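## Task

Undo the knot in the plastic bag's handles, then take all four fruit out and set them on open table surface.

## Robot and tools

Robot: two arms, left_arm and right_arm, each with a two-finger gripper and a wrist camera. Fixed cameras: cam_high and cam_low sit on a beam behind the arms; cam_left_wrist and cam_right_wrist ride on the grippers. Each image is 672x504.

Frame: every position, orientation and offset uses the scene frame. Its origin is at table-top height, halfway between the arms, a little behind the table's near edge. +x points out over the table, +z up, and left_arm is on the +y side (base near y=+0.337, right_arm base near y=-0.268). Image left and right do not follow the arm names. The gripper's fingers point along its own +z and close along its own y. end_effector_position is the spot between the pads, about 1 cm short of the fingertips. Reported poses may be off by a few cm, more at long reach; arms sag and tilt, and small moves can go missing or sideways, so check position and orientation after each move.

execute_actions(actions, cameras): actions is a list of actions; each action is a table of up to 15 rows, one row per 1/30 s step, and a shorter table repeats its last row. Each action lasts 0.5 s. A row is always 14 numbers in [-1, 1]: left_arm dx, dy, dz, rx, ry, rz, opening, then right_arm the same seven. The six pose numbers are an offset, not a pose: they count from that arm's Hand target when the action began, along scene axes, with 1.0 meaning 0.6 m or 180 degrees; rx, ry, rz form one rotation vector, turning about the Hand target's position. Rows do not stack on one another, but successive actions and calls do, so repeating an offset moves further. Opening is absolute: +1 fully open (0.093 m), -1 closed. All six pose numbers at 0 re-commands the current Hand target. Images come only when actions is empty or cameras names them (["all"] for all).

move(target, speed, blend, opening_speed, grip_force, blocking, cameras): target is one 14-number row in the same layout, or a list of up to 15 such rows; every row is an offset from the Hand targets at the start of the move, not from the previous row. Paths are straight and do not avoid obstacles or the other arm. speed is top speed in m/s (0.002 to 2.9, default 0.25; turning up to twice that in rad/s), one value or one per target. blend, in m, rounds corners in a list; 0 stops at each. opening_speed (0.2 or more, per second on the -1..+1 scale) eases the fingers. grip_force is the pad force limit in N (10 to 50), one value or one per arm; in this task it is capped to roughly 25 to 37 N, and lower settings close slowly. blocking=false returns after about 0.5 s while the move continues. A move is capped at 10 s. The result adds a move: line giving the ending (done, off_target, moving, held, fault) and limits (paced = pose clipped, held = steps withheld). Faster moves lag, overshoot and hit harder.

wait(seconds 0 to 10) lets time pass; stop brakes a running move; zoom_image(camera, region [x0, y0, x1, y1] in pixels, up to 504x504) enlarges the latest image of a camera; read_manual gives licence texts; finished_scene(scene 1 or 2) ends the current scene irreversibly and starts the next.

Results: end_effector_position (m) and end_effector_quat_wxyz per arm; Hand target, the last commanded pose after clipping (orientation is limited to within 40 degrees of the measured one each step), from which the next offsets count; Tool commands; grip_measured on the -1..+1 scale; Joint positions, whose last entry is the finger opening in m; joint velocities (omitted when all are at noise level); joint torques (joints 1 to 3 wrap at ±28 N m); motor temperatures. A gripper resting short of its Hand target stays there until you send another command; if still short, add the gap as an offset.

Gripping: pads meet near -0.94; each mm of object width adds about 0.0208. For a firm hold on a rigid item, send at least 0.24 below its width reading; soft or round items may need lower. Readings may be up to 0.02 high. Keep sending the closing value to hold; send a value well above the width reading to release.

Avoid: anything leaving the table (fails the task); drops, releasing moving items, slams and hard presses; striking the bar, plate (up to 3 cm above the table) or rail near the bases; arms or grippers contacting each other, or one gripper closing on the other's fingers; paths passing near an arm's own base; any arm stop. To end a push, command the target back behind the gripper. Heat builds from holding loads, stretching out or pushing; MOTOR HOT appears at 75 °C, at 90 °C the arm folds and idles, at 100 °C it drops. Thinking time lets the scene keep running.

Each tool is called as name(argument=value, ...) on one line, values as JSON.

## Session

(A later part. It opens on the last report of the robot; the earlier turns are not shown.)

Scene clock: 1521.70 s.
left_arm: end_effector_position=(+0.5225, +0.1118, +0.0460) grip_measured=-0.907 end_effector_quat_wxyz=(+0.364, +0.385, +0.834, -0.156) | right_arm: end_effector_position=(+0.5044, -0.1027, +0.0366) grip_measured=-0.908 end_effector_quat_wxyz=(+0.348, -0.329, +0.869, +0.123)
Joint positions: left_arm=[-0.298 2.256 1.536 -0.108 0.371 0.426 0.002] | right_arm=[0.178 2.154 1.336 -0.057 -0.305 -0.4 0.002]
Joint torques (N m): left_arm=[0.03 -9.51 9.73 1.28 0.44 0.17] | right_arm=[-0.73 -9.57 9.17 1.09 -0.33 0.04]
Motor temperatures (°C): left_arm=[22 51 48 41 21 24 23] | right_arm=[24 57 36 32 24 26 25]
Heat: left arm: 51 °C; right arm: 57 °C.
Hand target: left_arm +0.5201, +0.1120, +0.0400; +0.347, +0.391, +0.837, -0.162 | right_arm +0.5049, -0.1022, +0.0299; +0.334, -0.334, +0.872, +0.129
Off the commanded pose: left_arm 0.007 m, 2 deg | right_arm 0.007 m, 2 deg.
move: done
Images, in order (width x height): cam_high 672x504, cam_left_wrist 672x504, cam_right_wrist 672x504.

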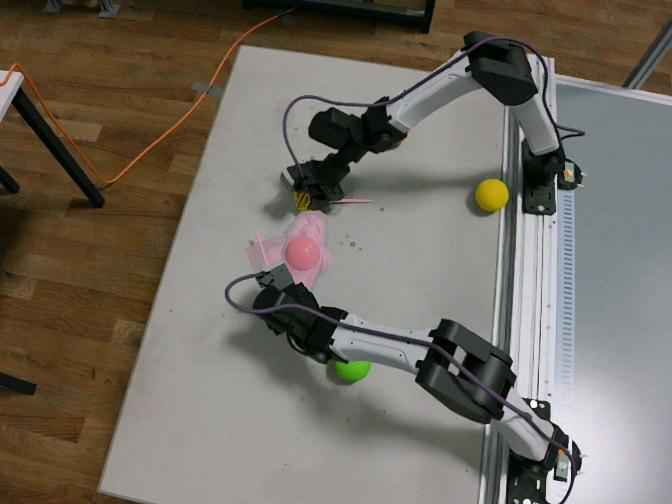

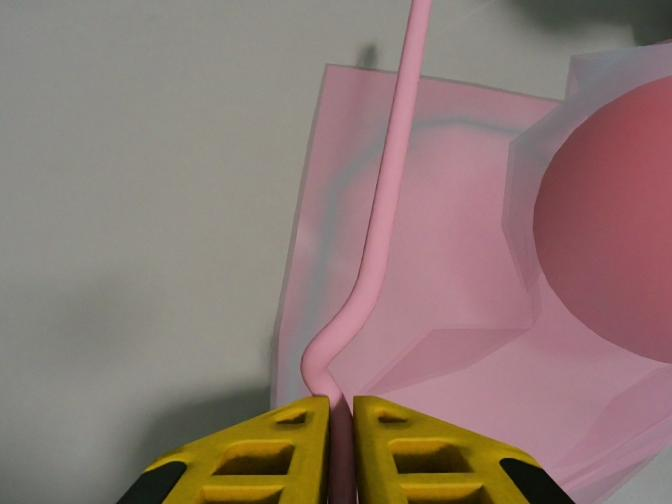

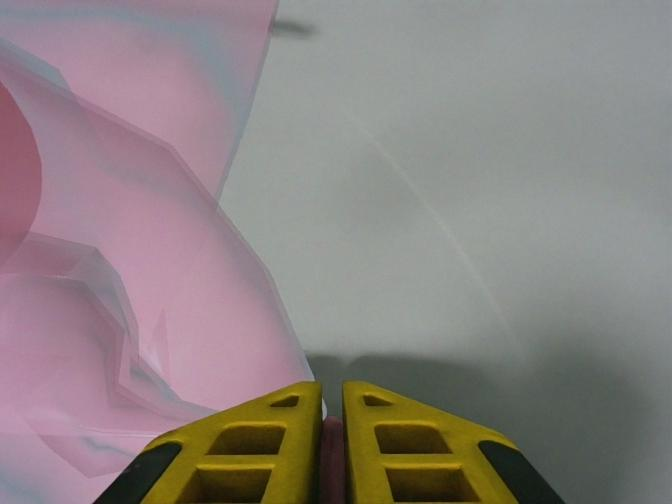

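move(target=[[0,0,-0.0417,0,0,0,-1,0,0,0,0,0,0,-1],[0,0,-0.0417,0,0,0,-0.5,0,0,0,0,0,0,-1],[-0.06,0.0717,0.0517,0,0,0,-0.5,0,0,0,0,0,0,-1],[-0.2668,0.0967,0.1667,-0.0121,-0.0259,0.1387,-0.5,0,0,0,0,0,0,-1],[-0.3335,-0.1367,0.1333,-0.0242,-0.0517,0.2774,-0.5,0,0,0,0,0,0,-1]], speed=[0.06,0.06,0.1,0.2,0.2], blend=[0,0,0.02,0.03,0], cameras=["cam_high","cam_left_wrist","cam_right_wrist"])

zoom_image(camera="cam_high", region=[230, 170, 370, 280])

Scene clock: 1558.07 s.
left_arm: end_effector_position=(+0.3192, +0.0283, +0.1196) grip_measured=-0.502 end_effector_quat_wxyz=(+0.463, +0.002, +0.886, -0.017) | right_arm: end_effector_position=(+0.5042, -0.1027, +0.0365) grip_measured=-0.908 end_effector_quat_wxyz=(+0.347, -0.329, +0.869, +0.123)
Joint positions: left_arm=[-1.036 1.819 1.106 -0.191 -0.775 -0.746 0.021] | right_arm=[0.178 2.154 1.336 -0.058 -0.305 -0.4 0.002]
Joint torques (N m): left_arm=[-0.42 -6.64 9.68 1.11 -0.79 -0.1] | right_arm=[-0.79 -9.61 9.18 1.08 -0.27 0.03]
Motor temperatures (°C): left_arm=[22 49 49 39 22 24 23] | right_arm=[24 56 41 31 25 26 25]
Heat: left arm: 49 °C; right arm: 56 °C.
Hand target: left_arm +0.3199, +0.0300, +0.1199; +0.461, +0.000, +0.887, +0.000 | right_arm +0.5049, -0.1022, +0.0299; +0.334, -0.334, +0.872, +0.129
Off the commanded pose: left_arm 0.002 m, 2 deg | right_arm 0.007 m, 2 deg.
move: done
Images, in order (width x height): cam_high 672x504, cam_left_wrist 672x504, cam_right_wrist 672x504.

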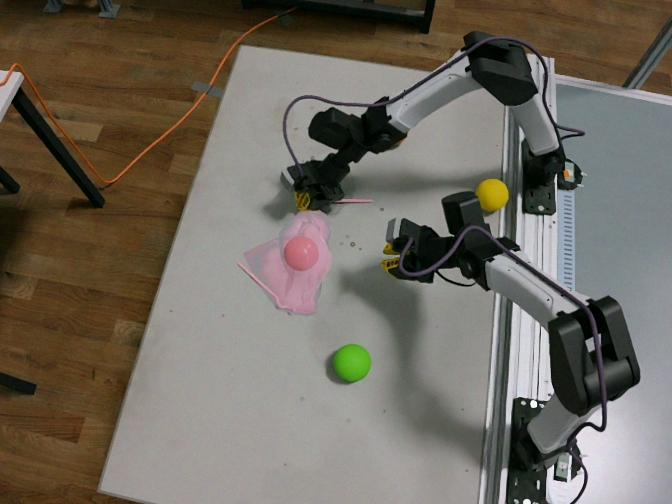

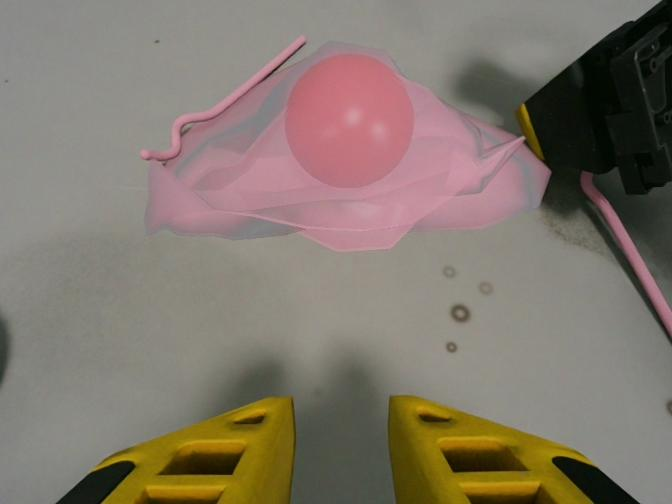

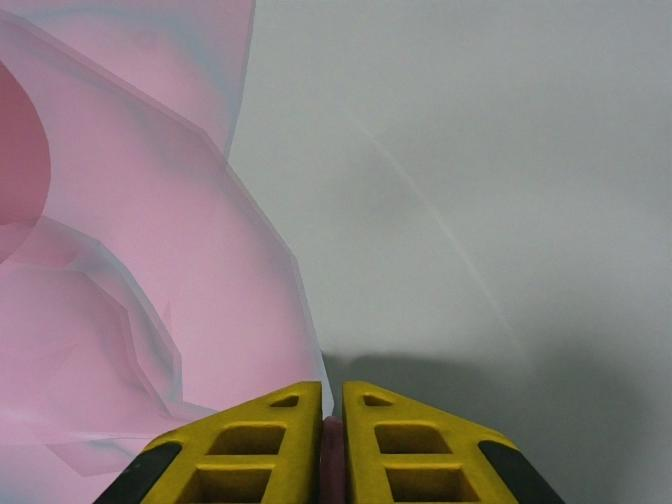

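Scaled by 3.600 from the camera's 672x504 image, which has a finer 960x720 frame.

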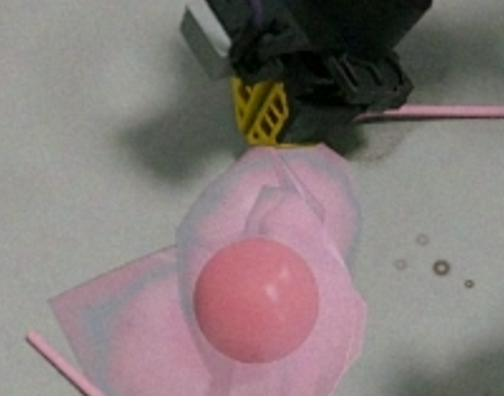

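Great view from the mouth side. Let me zoom to see the rims.

zoom_image(camera="cam_left_wrist", region=[120, 20, 570, 270])

Scaled by 1.120 from the camera's 672x504 image, which has a finer 960x720 frame.

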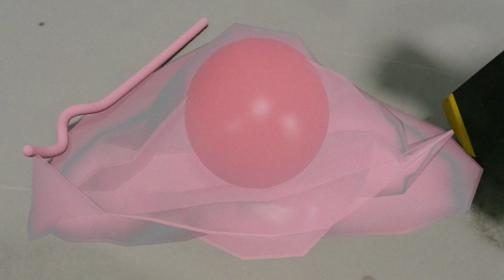

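zoom_image(camera="cam_left_wrist", region=[140, 140, 360, 260])

zoom_image(camera="cam_left_wrist", region=[340, 110, 560, 260])

Scaled by 2.291 from the camera's 672x504 image, which has a finer 960x720 frame.

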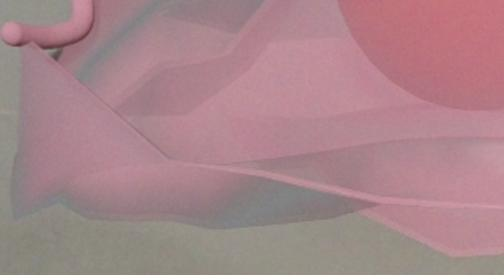

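Scaled by 2.291 from the camera's 672x504 image, which has a finer 960x720 frame.

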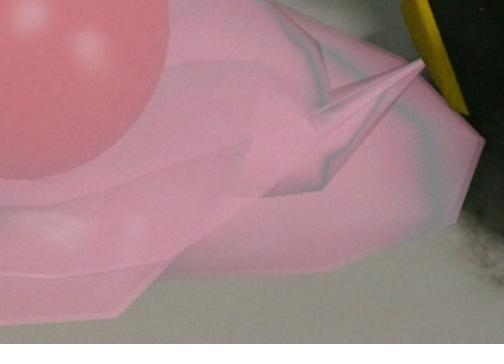

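move(target=[0,0,0,0,0,0,-0.5,0,0,0.15,0,0,0,-1], speed=0.12, cameras=["cam_left_wrist","cam_right_wrist"])

zoom_image(camera="cam_left_wrist", region=[120, 10, 600, 260])

Scene clock: 1585.37 s.
left_arm: end_effector_position=(+0.3191, +0.0285, +0.1195) grip_measured=-0.502 end_effector_quat_wxyz=(+0.463, +0.002, +0.886, -0.016) | right_arm: end_effector_position=(+0.5041, -0.1041, +0.0948) grip_measured=-0.908 end_effector_quat_wxyz=(+0.320, -0.329, +0.879, +0.127)
Joint positions: left_arm=[-1.036 1.819 1.106 -0.192 -0.776 -0.747 0.021] | right_arm=[0.178 2.078 1.509 -0.366 -0.305 -0.4 0.002]
Joint torques (N m): left_arm=[-0.4 -6.56 9.7 1.11 -0.77 -0.11] | right_arm=[-0.34 -14.69 9.32 1.02 -0.31 0.07]
Motor temperatures (°C): left_arm=[22 46 50 36 22 24 22] | right_arm=[24 57 42 31 25 26 25]
Heat: left arm: 50 °C; right arm: 57 °C.
Hand target: left_arm +0.3200, +0.0300, +0.1199; +0.462, +0.000, +0.887, +0.000 | right_arm +0.5050, -0.1022, +0.1199; +0.334, -0.334, +0.872, +0.129
Off the commanded pose: left_arm 0.002 m, 2 deg | right_arm 0.025 m, 2 deg.
move: off_target (right_arm)
Images, in order (width x height): cam_left_wrist 672x504, cam_right_wrist 672x504.

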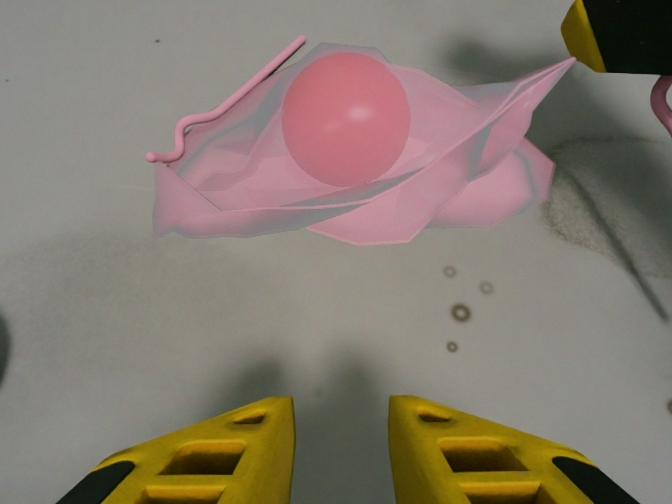

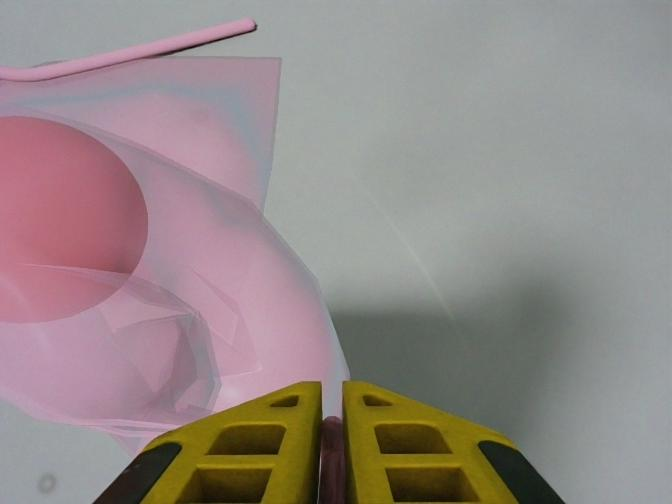

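Scaled by 1.050 from the camera's 672x504 image, which has a finer 960x720 frame.

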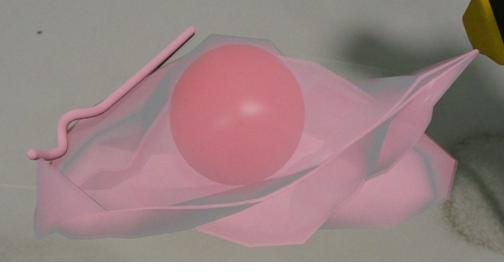

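move(target=[0.195,-0.0117,-0.0498,0.0146,0.1662,-0.0543,-0.2,0,0,-0.15,0,0,0,-1], speed=0.12, cameras=["cam_left_wrist","cam_right_wrist"])

zoom_image(camera="cam_left_wrist", region=[150, 200, 550, 500])

Scene clock: 1626.50 s.
left_arm: end_effector_position=(+0.4405, +0.0231, +0.0943) grip_measured=-0.202 end_effector_quat_wxyz=(+0.233, +0.075, +0.969, -0.022) | right_arm: end_effector_position=(+0.5046, -0.1027, +0.0398) grip_measured=-0.908 end_effector_quat_wxyz=(+0.333, -0.330, +0.875, +0.125)
Joint positions: left_arm=[-0.693 2.281 1.966 -0.834 -0.245 -0.485 0.036] | right_arm=[0.178 2.158 1.38 -0.13 -0.305 -0.401 0.002]
Joint torques (N m): left_arm=[-0.05 -9.74 10.17 0.83 0.01 0.17] | right_arm=[-0.72 -9.92 5.7 1.67 -0.33 0.02]
Motor temperatures (°C): left_arm=[22 44 51 35 22 24 22] | right_arm=[24 71 40 31 25 26 25]
Heat: left arm: 51 °C; right arm: 71 °C.
Hand target: left_arm +0.4370, +0.0230, +0.0901; +0.215, +0.085, +0.973, -0.019 | right_arm +0.5050, -0.1022, +0.0299; +0.334, -0.334, +0.872, +0.129
Off the commanded pose: left_arm 0.006 m, 2 deg | right_arm 0.010 m, 1 deg.
move: done
Images, in order (width x height): cam_left_wrist 672x504, cam_right_wrist 672x504.

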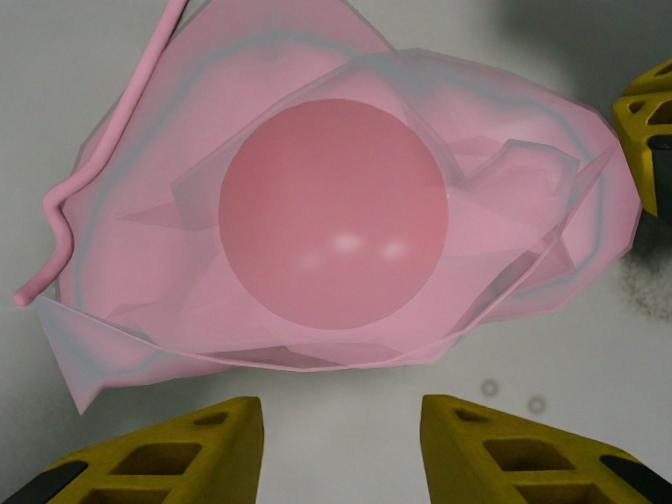

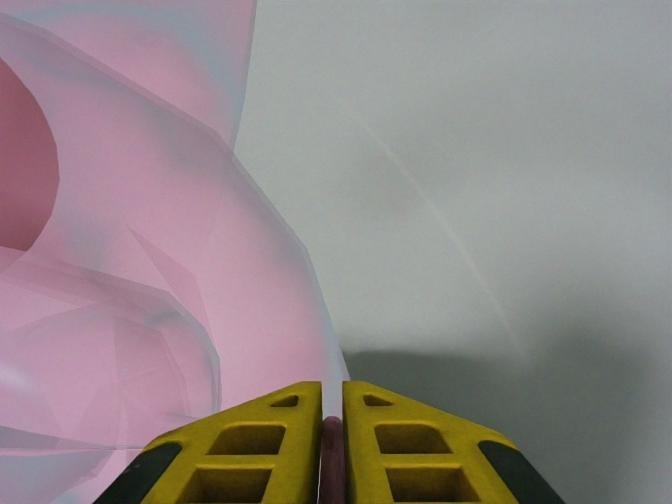

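Scaled by 1.260 from the camera's 672x504 image, which has a finer 960x720 frame.

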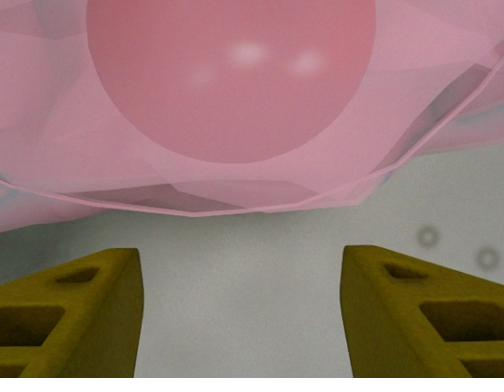

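move(target=[-0.0175,-0.055,-0.0918,0,0,0,-0.2,0,0,0,0,0,0,-1], speed=0.12, cameras=["cam_left_wrist"])

zoom_image(camera="cam_left_wrist", region=[150, 250, 550, 504])

Scene clock: 1655.70 s.
left_arm: end_effector_position=(+0.4234, -0.0024, +0.0389) grip_measured=-0.202 end_effector_quat_wxyz=(+0.205, +0.090, +0.975, -0.011) | right_arm: end_effector_position=(+0.5046, -0.1027, +0.0398) grip_measured=-0.908 end_effector_quat_wxyz=(+0.333, -0.330, +0.875, +0.125)
Joint positions: left_arm=[-0.748 2.395 1.966 -0.793 -0.245 -0.521 0.036] | right_arm=[0.178 2.158 1.38 -0.13 -0.305 -0.401 0.002]
Joint torques (N m): left_arm=[-0.68 -10.62 7.3 1.52 -0.28 -0.13] | right_arm=[-0.65 -9.87 5.75 1.65 -0.33 0.02]
Motor temperatures (°C): left_arm=[22 51 54 34 22 24 22] | right_arm=[24 61 38 32 25 26 25]
Heat: left arm: 54 °C; right arm: 61 °C.
Hand target: left_arm +0.4265, -0.0101, +0.0350; +0.215, +0.085, +0.973, -0.019 | right_arm +0.5050, -0.1022, +0.0299; +0.334, -0.334, +0.872, +0.129
Off the commanded pose: left_arm 0.009 m, 2 deg | right_arm 0.010 m, 1 deg.
move: done
Images, in order (width x height): cam_left_wrist 672x504.

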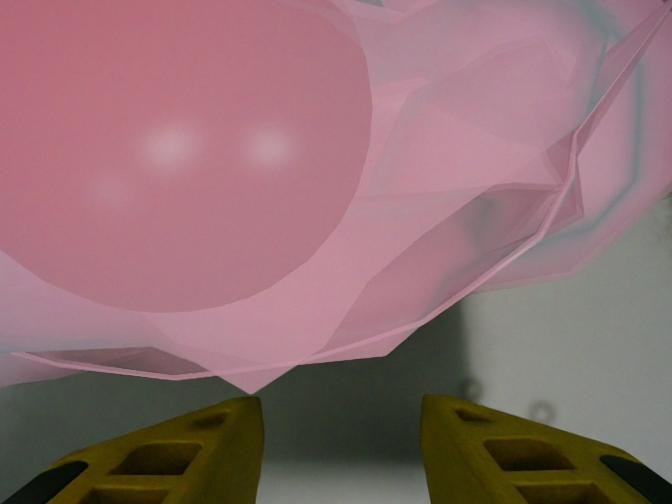

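Scaled by 1.260 from the camera's 672x504 image, which has a finer 960x720 frame.

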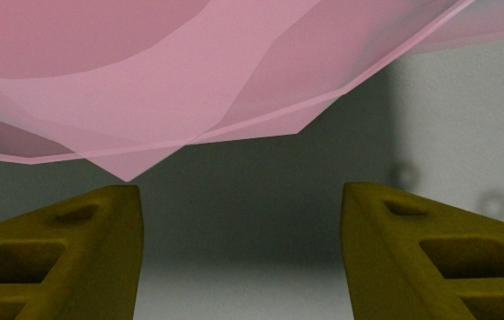

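move(target=[[0.0025,0.056,0,0,0,0,-0.2,0,0,0,0,0,0,-1],[0.0025,0.056,-0.0483,0,0,0,-0.2,0,0,0,0,0,0,-1],[0.0025,0.056,-0.0483,0,0,0,-1,0,0,0,0,0,0,-1]], speed=[0.1,0.05,0.05], opening_speed=1.0, cameras=["cam_left_wrist"])

zoom_image(camera="cam_left_wrist", region=[150, 250, 550, 504])

Scene clock: 1685.70 s.
left_arm: end_effector_position=(+0.4265, +0.0243, +0.0168) grip_measured=-0.988 end_effector_quat_wxyz=(+0.213, +0.081, +0.974, -0.017) | right_arm: end_effector_position=(+0.5046, -0.1027, +0.0398) grip_measured=-0.908 end_effector_quat_wxyz=(+0.333, -0.330, +0.875, +0.125)
Joint positions: left_arm=[-0.702 2.336 1.764 -0.62 -0.232 -0.491 0] | right_arm=[0.178 2.158 1.38 -0.13 -0.305 -0.401 0.002]
Joint torques (N m): left_arm=[-0.05 -10.09 5.42 1.62 -0.19 0.15] | right_arm=[-0.66 -9.96 5.61 1.65 -0.35 0.05]
Motor temperatures (°C): left_arm=[22 51 51 34 22 24 22] | right_arm=[24 58 37 33 25 26 25]
Heat: left arm: 51 °C; right arm: 58 °C.
Hand target: left_arm +0.4280, +0.0236, +0.0060; +0.215, +0.085, +0.973, -0.019 | right_arm +0.5050, -0.1022, +0.0299; +0.334, -0.334, +0.872, +0.129
Off the commanded pose: left_arm 0.011 m, 1 deg | right_arm 0.010 m, 1 deg.
move: off_target (left_arm); target 3's new opening was sent with left_arm's hand 0.014 m and 2 deg from that target
Images, in order (width x height): cam_left_wrist 672x504.

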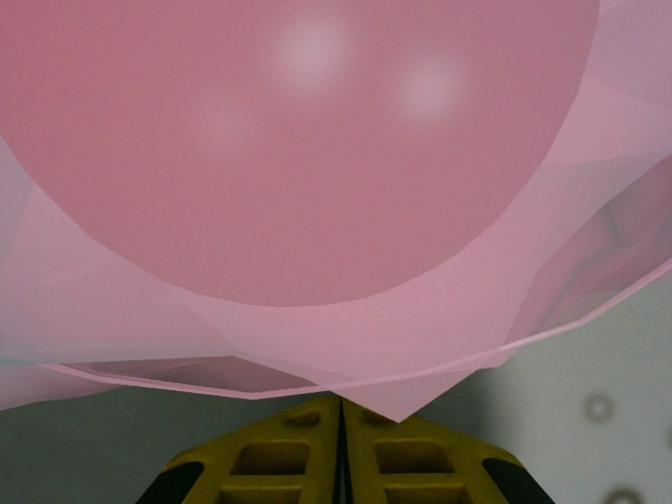

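Scaled by 1.260 from the camera's 672x504 image, which has a finer 960x720 frame.

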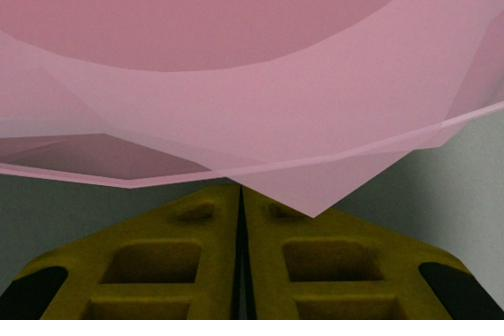

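move(target=[[0,0,0,0,0,0,-0.3,0,0,0,0,0,0,-1],[0.0025,-0.0233,0,0,0,0,-0.3,0,0,0,0,0,0,-1],[0.0025,-0.0233,0,0,0,0,-1,0,0,0,0,0,0,-1]], speed=[0.05,0.05,0.05], opening_speed=1.2, cameras=["cam_left_wrist"])

zoom_image(camera="cam_left_wrist", region=[150, 250, 550, 504])

Scene clock: 1699.20 s.
left_arm: end_effector_position=(+0.4292, +0.0156, +0.0168) grip_measured=-0.988 end_effector_quat_wxyz=(+0.218, +0.085, +0.972, -0.018) | right_arm: end_effector_position=(+0.5046, -0.1027, +0.0398) grip_measured=-0.908 end_effector_quat_wxyz=(+0.333, -0.330, +0.875, +0.125)
Joint positions: left_arm=[-0.713 2.359 1.8 -0.624 -0.24 -0.491 0] | right_arm=[0.178 2.158 1.38 -0.13 -0.305 -0.401 0.002]
Joint torques (N m): left_arm=[-0.73 -8.87 8.57 1.35 -0.18 -0.08] | right_arm=[-0.79 -10.03 5.57 1.66 -0.36 0.03]
Motor temperatures (°C): left_arm=[22 53 49 35 22 24 22] | right_arm=[24 58 37 33 25 26 25]
Heat: left arm: 53 °C; right arm: 58 °C.
Hand target: left_arm +0.4295, +0.0097, +0.0059; +0.215, +0.085, +0.973, -0.019 | right_arm +0.5050, -0.1022, +0.0299; +0.334, -0.334, +0.872, +0.129
Off the commanded pose: left_arm 0.012 m, 0 deg | right_arm 0.010 m, 1 deg.
move: off_target (left_arm); target 3's new opening was sent with left_arm's hand 0.013 m and 0 deg from that target
Images, in order (width x height): cam_left_wrist 672x504.

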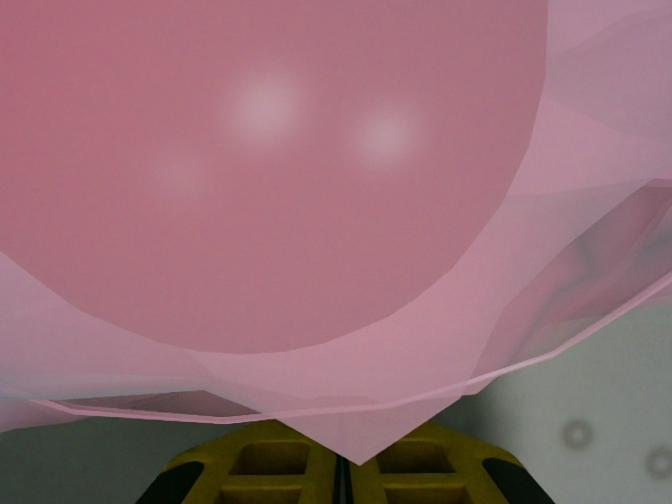

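Scaled by 1.260 from the camera's 672x504 image, which has a finer 960x720 frame.

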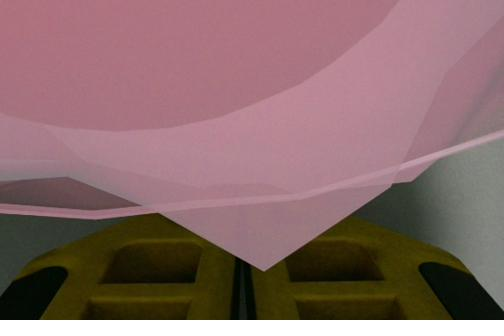

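move(target=[[0.0042,0.0038,0.0735,0,0,0,-1,0,0,0,0,0,0,-1],[0.0208,0.0038,0.1318,0,0,0,-1,0,0,0,0,0,0,-1]], speed=[0.07,0.07], blend=[0.01,0], cameras=["cam_left_wrist","cam_high"])

zoom_image(camera="cam_high", region=[230, 170, 370, 280])

Scene clock: 1727.23 s.
left_arm: end_effector_position=(+0.4434, +0.0099, +0.0786) grip_measured=-0.988 end_effector_quat_wxyz=(+0.223, +0.081, +0.971, -0.020) | right_arm: end_effector_position=(+0.5046, -0.1027, +0.0398) grip_measured=-0.908 end_effector_quat_wxyz=(+0.333, -0.330, +0.875, +0.125)
Joint positions: left_arm=[-0.706 2.359 2.046 -0.859 -0.24 -0.491 0] | right_arm=[0.178 2.158 1.38 -0.13 -0.305 -0.401 0.002]
Joint torques (N m): left_arm=[-0.05 -11.77 9.95 0.89 -0.11 0.12] | right_arm=[-0.76 -9.83 5.67 1.67 -0.32 0.02]
Motor temperatures (°C): left_arm=[22 54 50 35 22 24 22] | right_arm=[24 57 37 34 25 26 25]
Heat: left arm: 54 °C; right arm: 57 °C.
Hand target: left_arm +0.4419, +0.0119, +0.0850; +0.215, +0.085, +0.973, -0.019 | right_arm +0.5050, -0.1022, +0.0299; +0.334, -0.334, +0.872, +0.129
Off the commanded pose: left_arm 0.007 m, 1 deg | right_arm 0.010 m, 1 deg.
move: done
Images, in order (width x height): cam_high 672x504, cam_left_wrist 672x504.

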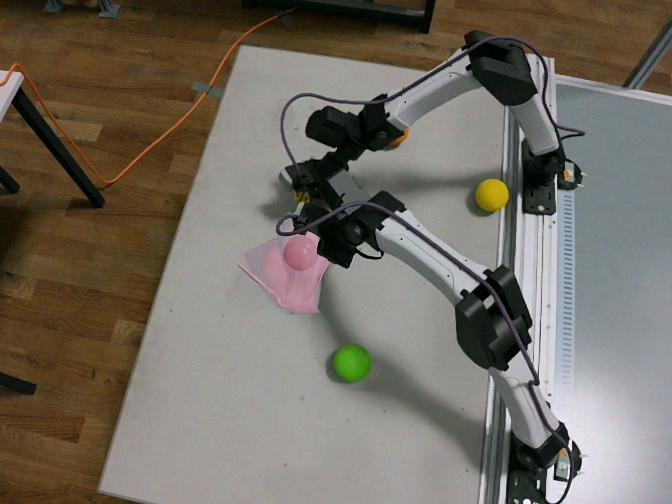

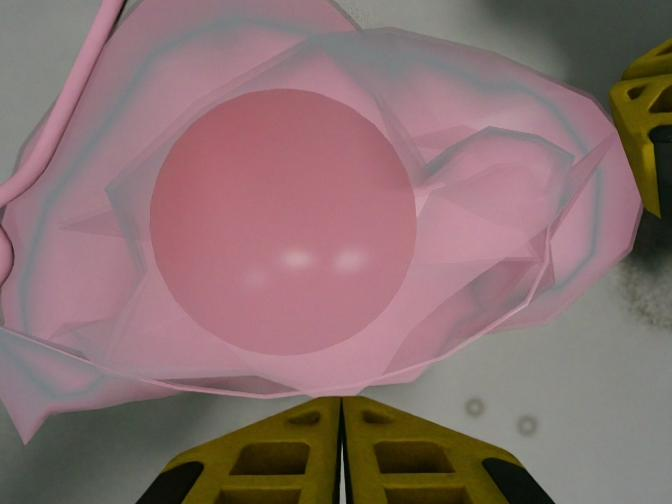

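Scaled by 3.600 from the camera's 672x504 image, which has a finer 960x720 frame.

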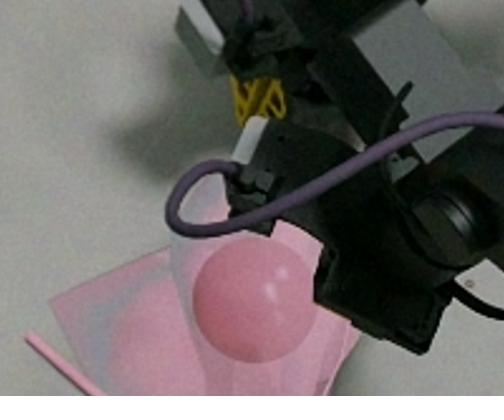

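move(target=[[-0.024,0.0018,-0.0583,0,0,0,0.35,0,0,0,0,0,0,-1],[-0.024,0.0018,-0.1433,0,0,0,0.35,0,0,0,0,0,0,-1],[-0.024,0.0018,-0.1433,0,0,0,-1,0,0,0,0,0,0,-1]], speed=[0.1,0.05,0.05], opening_speed=1.2, cameras=["cam_left_wrist"])

zoom_image(camera="cam_left_wrist", region=[150, 250, 550, 504])

Scene clock: 1796.90 s.
left_arm: end_effector_position=(+0.4290, +0.0134, +0.0170) grip_measured=-0.988 end_effector_quat_wxyz=(+0.220, +0.086, +0.971, -0.020) | right_arm: end_effector_position=(+0.5046, -0.1027, +0.0398) grip_measured=-0.908 end_effector_quat_wxyz=(+0.333, -0.330, +0.875, +0.125)
Joint positions: left_arm=[-0.717 2.359 1.798 -0.617 -0.239 -0.491 0] | right_arm=[0.178 2.158 1.38 -0.13 -0.305 -0.401 0.002]
Joint torques (N m): left_arm=[-0.32 -9.29 5.5 1.59 -0.18 -0.07] | right_arm=[-0.62 -9.96 5.56 1.63 -0.35 0.02]
Motor temperatures (°C): left_arm=[22 63 53 32 21 24 22] | right_arm=[24 57 36 35 25 26 25]
Heat: left arm: 63 °C; right arm: 57 °C.
Hand target: left_arm +0.4275, +0.0129, -0.0010; +0.215, +0.085, +0.973, -0.019 | right_arm +0.5050, -0.1022, +0.0299; +0.334, -0.334, +0.872, +0.129
Off the commanded pose: left_arm 0.018 m, 1 deg | right_arm 0.010 m, 1 deg.
move: off_target (left_arm); target 3's new opening was sent with left_arm's hand 0.019 m and 2 deg from that target
Images, in order (width x height): cam_left_wrist 672x504.

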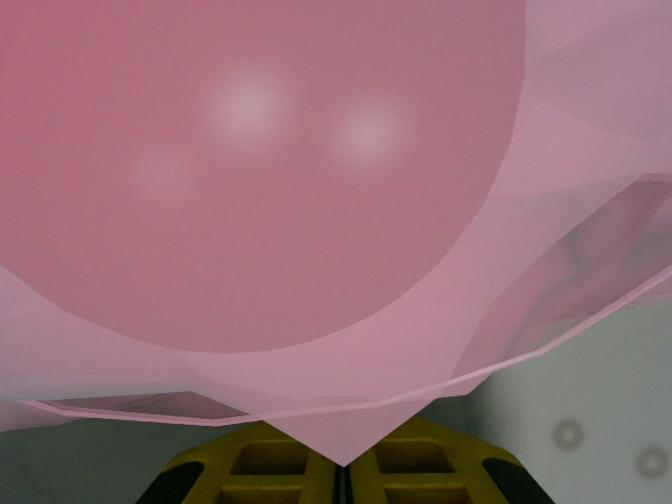

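Scaled by 1.260 from the camera's 672x504 image, which has a finer 960x720 frame.

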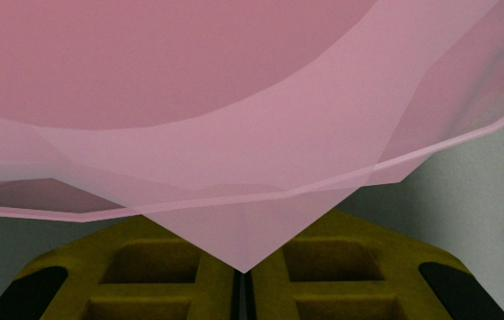

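move(target=[[0,0,0,0,0,0,0.35,0,0,0,0,0,0,-1],[-0.0033,-0.0017,0.0667,0,0,0,0.35,0,0,0,0,0,0,-1],[-0.0033,-0.0017,0.0667,0,0,0,-1,0,0,0,0,0,0,-1]], speed=[0.05,0.05,0.05], opening_speed=1.2, cameras=["cam_left_wrist"])

zoom_image(camera="cam_left_wrist", region=[150, 250, 550, 504])

Scene clock: 1810.90 s.
left_arm: end_effector_position=(+0.4233, +0.0123, +0.0189) grip_measured=-0.988 end_effector_quat_wxyz=(+0.206, +0.091, +0.974, -0.019) | right_arm: end_effector_position=(+0.5046, -0.1027, +0.0398) grip_measured=-0.908 end_effector_quat_wxyz=(+0.333, -0.330, +0.875, +0.125)
Joint positions: left_arm=[-0.721 2.36 1.819 -0.662 -0.225 -0.492 0] | right_arm=[0.178 2.158 1.38 -0.13 -0.305 -0.401 0.002]
Joint torques (N m): left_arm=[-0.35 -13.41 9.7 0.78 -0.34 -0.09] | right_arm=[-0.72 -9.98 5.68 1.65 -0.32 0.02]
Motor temperatures (°C): left_arm=[22 61 51 33 21 24 22] | right_arm=[24 57 36 35 25 26 25]
Heat: left arm: 61 °C; right arm: 57 °C.
Hand target: left_arm +0.4256, +0.0120, +0.0391; +0.215, +0.085, +0.973, -0.019 | right_arm +0.5050, -0.1022, +0.0299; +0.334, -0.334, +0.872, +0.129
Off the commanded pose: left_arm 0.020 m, 1 deg | right_arm 0.010 m, 1 deg.
move: off_target (left_arm); target 3's new opening was sent with left_arm's hand 0.020 m and 1 deg from that target
Images, in order (width x height): cam_left_wrist 672x504.

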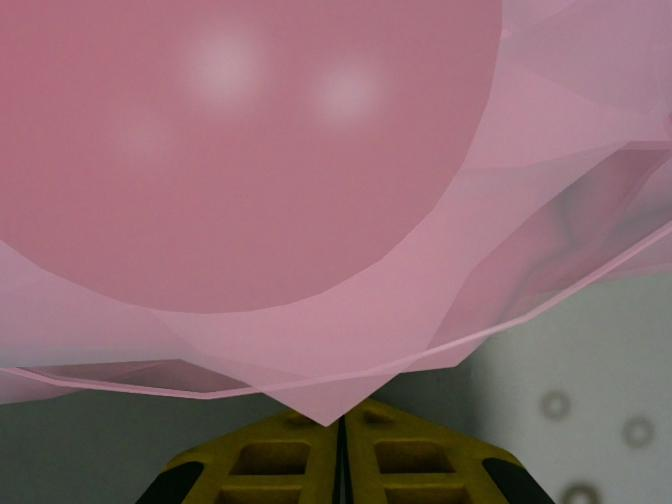

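Scaled by 1.260 from the camera's 672x504 image, which has a finer 960x720 frame.

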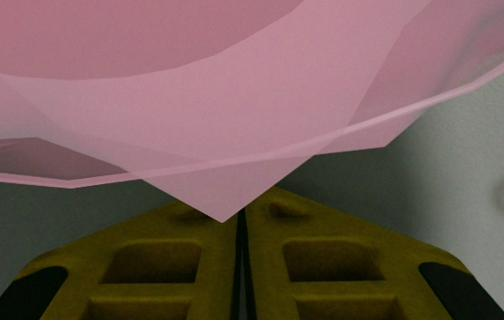

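move(target=[[0,0,0,0,0,0,0.35,0,0,0,0,0,0,-1],[0.0023,0.0025,0.0765,0,0,0,0.35,0,0,0,0,0,0,-1],[0.0032,0.0025,-0.0185,0,0,0,0.35,0,0,0,0,0,0,-1],[0.0032,0.0025,-0.0185,0,0,0,-1,0,0,0,0,0,0,-1]], speed=[0.05,0.08,0.06,0.05], opening_speed=1.2, cameras=["cam_left_wrist"])

zoom_image(camera="cam_left_wrist", region=[150, 250, 550, 504])

Scene clock: 1828.83 s.
left_arm: end_effector_position=(+0.4231, +0.0129, +0.0386) grip_measured=-0.988 end_effector_quat_wxyz=(+0.209, +0.091, +0.973, -0.021) | right_arm: end_effector_position=(+0.5046, -0.1027, +0.0398) grip_measured=-0.908 end_effector_quat_wxyz=(+0.333, -0.330, +0.875, +0.125)
Joint positions: left_arm=[-0.721 2.328 1.841 -0.709 -0.225 -0.492 0] | right_arm=[0.178 2.158 1.38 -0.13 -0.305 -0.401 0.002]
Joint torques (N m): left_arm=[0.01 -9.8 6.26 1.58 -0.36 -0.04] | right_arm=[-0.58 -9.83 5.71 1.65 -0.34 0.03]
Motor temperatures (°C): left_arm=[22 62 51 32 22 24 22] | right_arm=[24 57 36 35 25 26 25]
Heat: left arm: 62 °C; right arm: 57 °C.
Hand target: left_arm +0.4275, +0.0135, +0.0281; +0.215, +0.085, +0.973, -0.019 | right_arm +0.5050, -0.1022, +0.0299; +0.334, -0.334, +0.872, +0.129
Off the commanded pose: left_arm 0.012 m, 1 deg | right_arm 0.010 m, 1 deg.
move: off_target (left_arm); target 4's new opening was sent with left_arm's hand 0.012 m and 1 deg from that target
Images, in order (width x height): cam_left_wrist 672x504.

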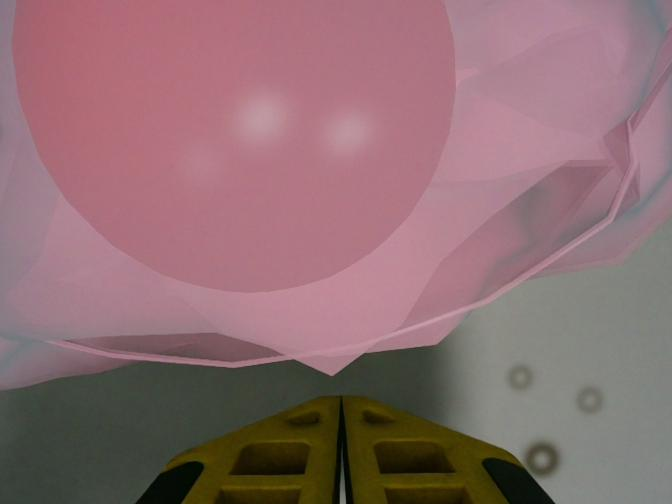

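Scaled by 1.260 from the camera's 672x504 image, which has a finer 960x720 frame.

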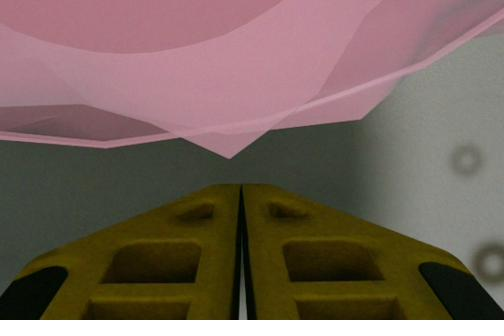

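move(target=[[-0.07,0.055,0.1,-0.03,-0.078,-0.068,-0.9,0,0,-0.02,0,0,0,-1],[-0.1458,0.1108,0.1865,-0.0643,-0.1555,-0.1355,-0.9,0,0,-0.02,0,0,0,-0.5],[-0.1458,0.1108,0.1865,-0.0643,-0.1555,-0.1355,-0.9,-0.0595,-0.0527,0.065,0,0,0,-0.5],[-0.1458,0.1108,0.1865,-0.0643,-0.1555,-0.1355,-0.9,-0.1417,0.0203,0.1835,-0.0521,0.0415,0.0998,-1]], speed=[0.15,0.15,0.1,0.15], blend=[0,0,0.02,0], cameras=["cam_left_wrist","cam_right_wrist"])

zoom_image(camera="cam_left_wrist", region=[140, 60, 620, 380])

Scene clock: 1884.67 s.
left_arm: end_effector_position=(+0.3372, +0.0825, +0.1296) grip_measured=-0.902 end_effector_quat_wxyz=(+0.419, +0.264, +0.859, -0.127) | right_arm: end_effector_position=(+0.4183, -0.0923, +0.1176) grip_measured=-0.983 end_effector_quat_wxyz=(+0.207, -0.475, +0.844, +0.138)
Joint positions: left_arm=[-0.679 1.528 0.811 0.055 -0.08 -0.037 0.002] | right_arm=[0.235 1.954 1.536 -0.793 -0.339 -0.688 0]
Joint torques (N m): left_arm=[0.2 -7.08 6.42 2.57 0.17 0.17] | right_arm=[0.5 -13.2 9.32 0.66 -0.18 0.01]
Motor temperatures (°C): left_arm=[22 52 47 37 22 24 22] | right_arm=[24 60 36 35 25 26 25]
Heat: left arm: 52 °C; right arm: 60 °C.
Hand target: left_arm +0.3400, +0.0799, +0.1399; +0.441, +0.266, +0.846, -0.139 | right_arm +0.4199, -0.0900, +0.1400; +0.225, -0.483, +0.836, +0.129
Off the commanded pose: left_arm 0.011 m, 3 deg | right_arm 0.023 m, 3 deg.
move: off_target (left_arm, right_arm); target 2's new opening was sent with right_arm's hand 0.015 m and 1 deg from that target; target 4's new opening was sent with right_arm's hand 0.023 m and 3 deg from that target
Images, in order (width x height): cam_left_wrist 672x504, cam_right_wrist 672x504.

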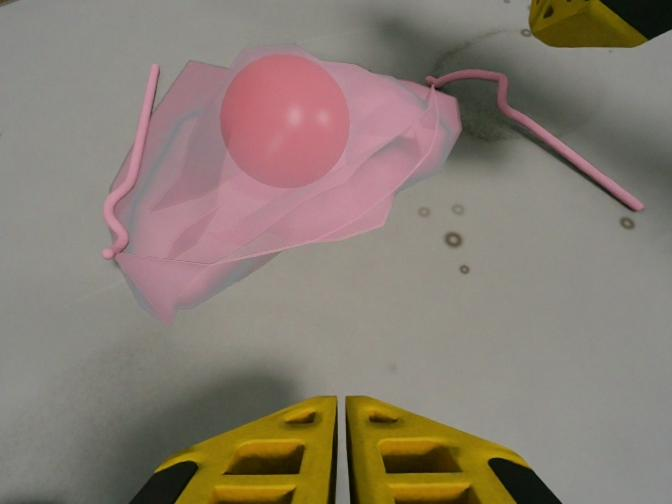

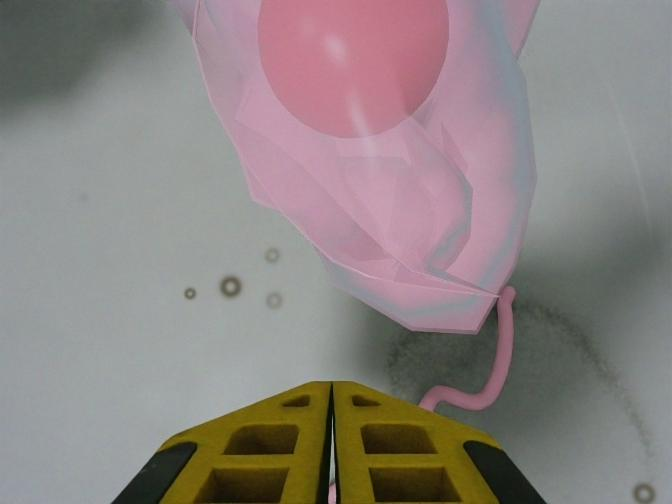

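Scaled by 1.050 from the camera's 672x504 image, which has a finer 960x720 frame.

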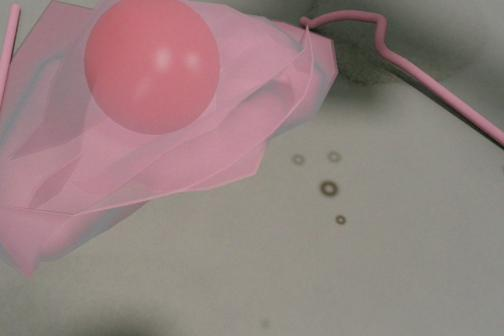

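zoom_image(camera="cam_right_wrist", region=[180, 80, 560, 350])

Scaled by 1.326 from the camera's 672x504 image, which has a finer 960x720 frame.

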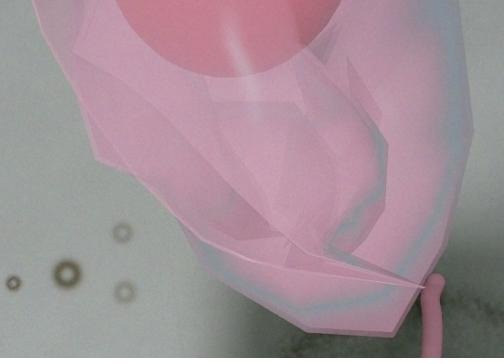

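move(target=[0,0,0,0,0,0,-0.9,0.0393,0.0825,-0.13,0,0,0,-1], speed=0.12, cameras=["cam_left_wrist","cam_right_wrist"])

zoom_image(camera="cam_right_wrist", region=[150, 180, 550, 450])

zoom_image(camera="cam_left_wrist", region=[200, 60, 520, 280])

Scene clock: 1903.77 s.
left_arm: end_effector_position=(+0.3372, +0.0825, +0.1296) grip_measured=-0.902 end_effector_quat_wxyz=(+0.419, +0.264, +0.859, -0.127) | right_arm: end_effector_position=(+0.4354, -0.0457, +0.0634) grip_measured=-0.983 end_effector_quat_wxyz=(+0.214, -0.484, +0.838, +0.135)
Joint positions: left_arm=[-0.679 1.528 0.811 0.055 -0.08 -0.037 0.002] | right_arm=[0.326 2.111 1.536 -0.597 -0.308 -0.62 0]
Joint torques (N m): left_arm=[0.21 -7.17 6.48 2.53 0.18 0.17] | right_arm=[0.5 -10.03 8.06 1.21 -0.13 0.21]
Motor temperatures (°C): left_arm=[22 50 48 41 21 24 22] | right_arm=[24 66 37 33 25 26 25]
Heat: left arm: 50 °C; right arm: 66 °C.
Hand target: left_arm +0.3400, +0.0799, +0.1399; +0.441, +0.266, +0.846, -0.139 | right_arm +0.4435, -0.0405, +0.0620; +0.225, -0.483, +0.836, +0.129
Off the commanded pose: left_arm 0.011 m, 3 deg | right_arm 0.010 m, 1 deg.
move: off_target (left_arm)
Images, in order (width x height): cam_left_wrist 672x504, cam_right_wrist 672x504.

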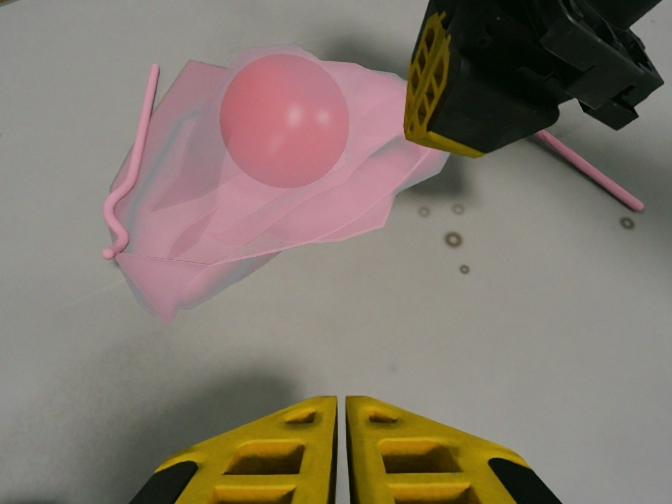

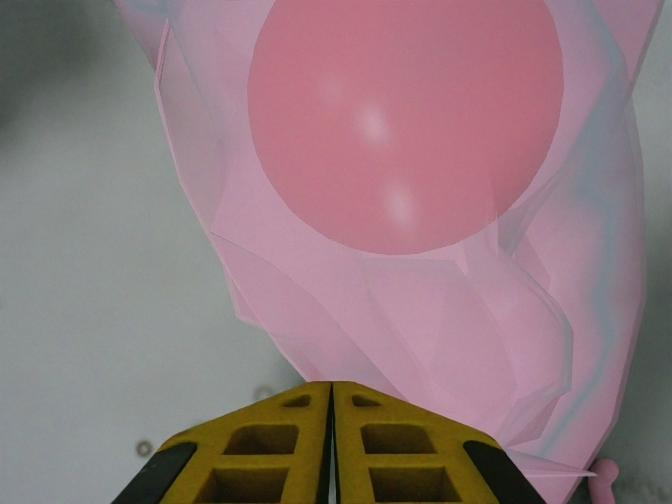

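Scaled by 1.260 from the camera's 672x504 image, which has a finer 960x720 frame.

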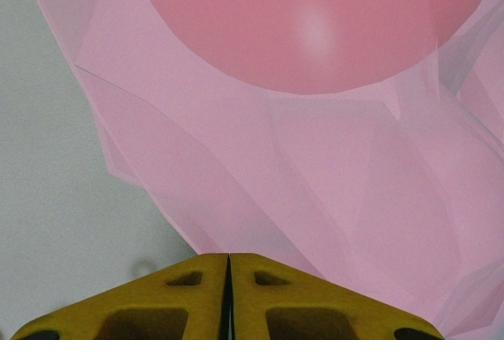

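Scaled by 1.575 from the camera's 672x504 image, which has a finer 960x720 frame.

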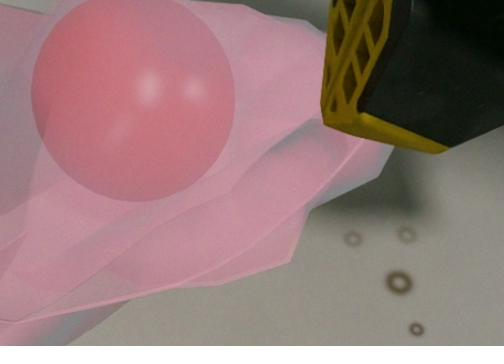

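move(target=[[0,0,0,0,0,0,-0.9,0.005,0.0142,-0.0133,0,0,0,-1],[0,0,0,0,0,0,-0.9,0.005,0.0142,-0.0517,0,0,0,-1]], speed=[0.06,0.05], blend=[0.005,0], cameras=["cam_left_wrist","cam_right_wrist"])

zoom_image(camera="cam_left_wrist", region=[200, 60, 520, 280])

Scene clock: 1916.30 s.
left_arm: end_effector_position=(+0.3372, +0.0825, +0.1296) grip_measured=-0.902 end_effector_quat_wxyz=(+0.419, +0.264, +0.859, -0.127) | right_arm: end_effector_position=(+0.4467, -0.0346, +0.0434) grip_measured=-0.983 end_effector_quat_wxyz=(+0.228, -0.484, +0.834, +0.133)
Joint positions: left_arm=[-0.679 1.528 0.811 0.055 -0.08 -0.037 0.002] | right_arm=[0.34 2.172 1.536 -0.503 -0.302 -0.607 0]
Joint torques (N m): left_arm=[0.27 -7.1 6.43 2.57 0.18 0.16] | right_arm=[0.4 -10.14 5.64 1.26 -0.15 0.22]
Motor temperatures (°C): left_arm=[22 49 48 42 21 24 22] | right_arm=[24 65 38 34 25 26 25]
Heat: left arm: 49 °C; right arm: 65 °C.
Hand target: left_arm +0.3400, +0.0799, +0.1399; +0.441, +0.266, +0.846, -0.139 | right_arm +0.4465, -0.0319, +0.0310; +0.225, -0.483, +0.836, +0.130
Off the commanded pose: left_arm 0.011 m, 3 deg | right_arm 0.013 m, 1 deg.
move: off_target (left_arm, right_arm)
Images, in order (width x height): cam_left_wrist 672x504, cam_right_wrist 672x504.

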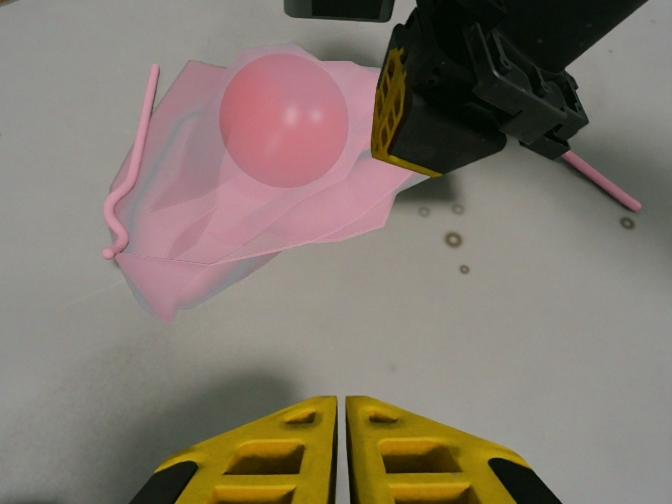

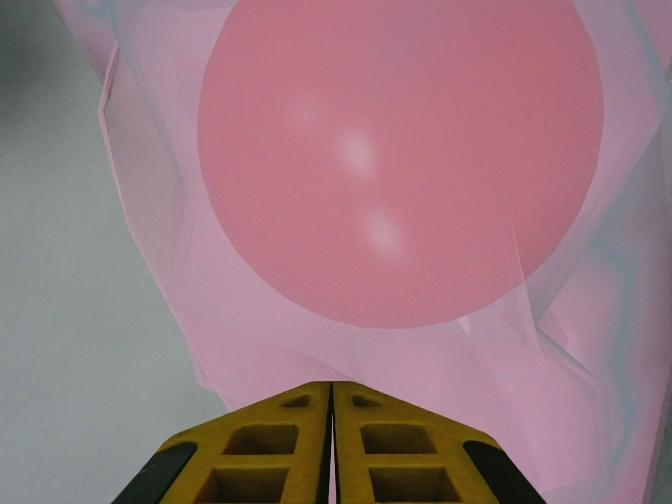

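Scaled by 1.575 from the camera's 672x504 image, which has a finer 960x720 frame.

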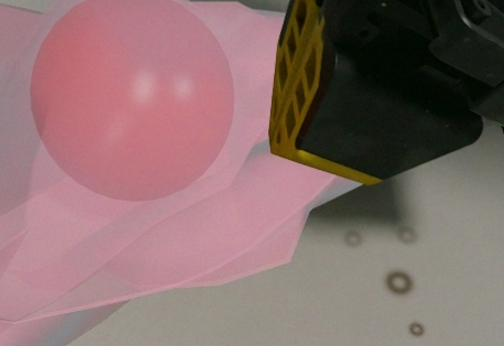

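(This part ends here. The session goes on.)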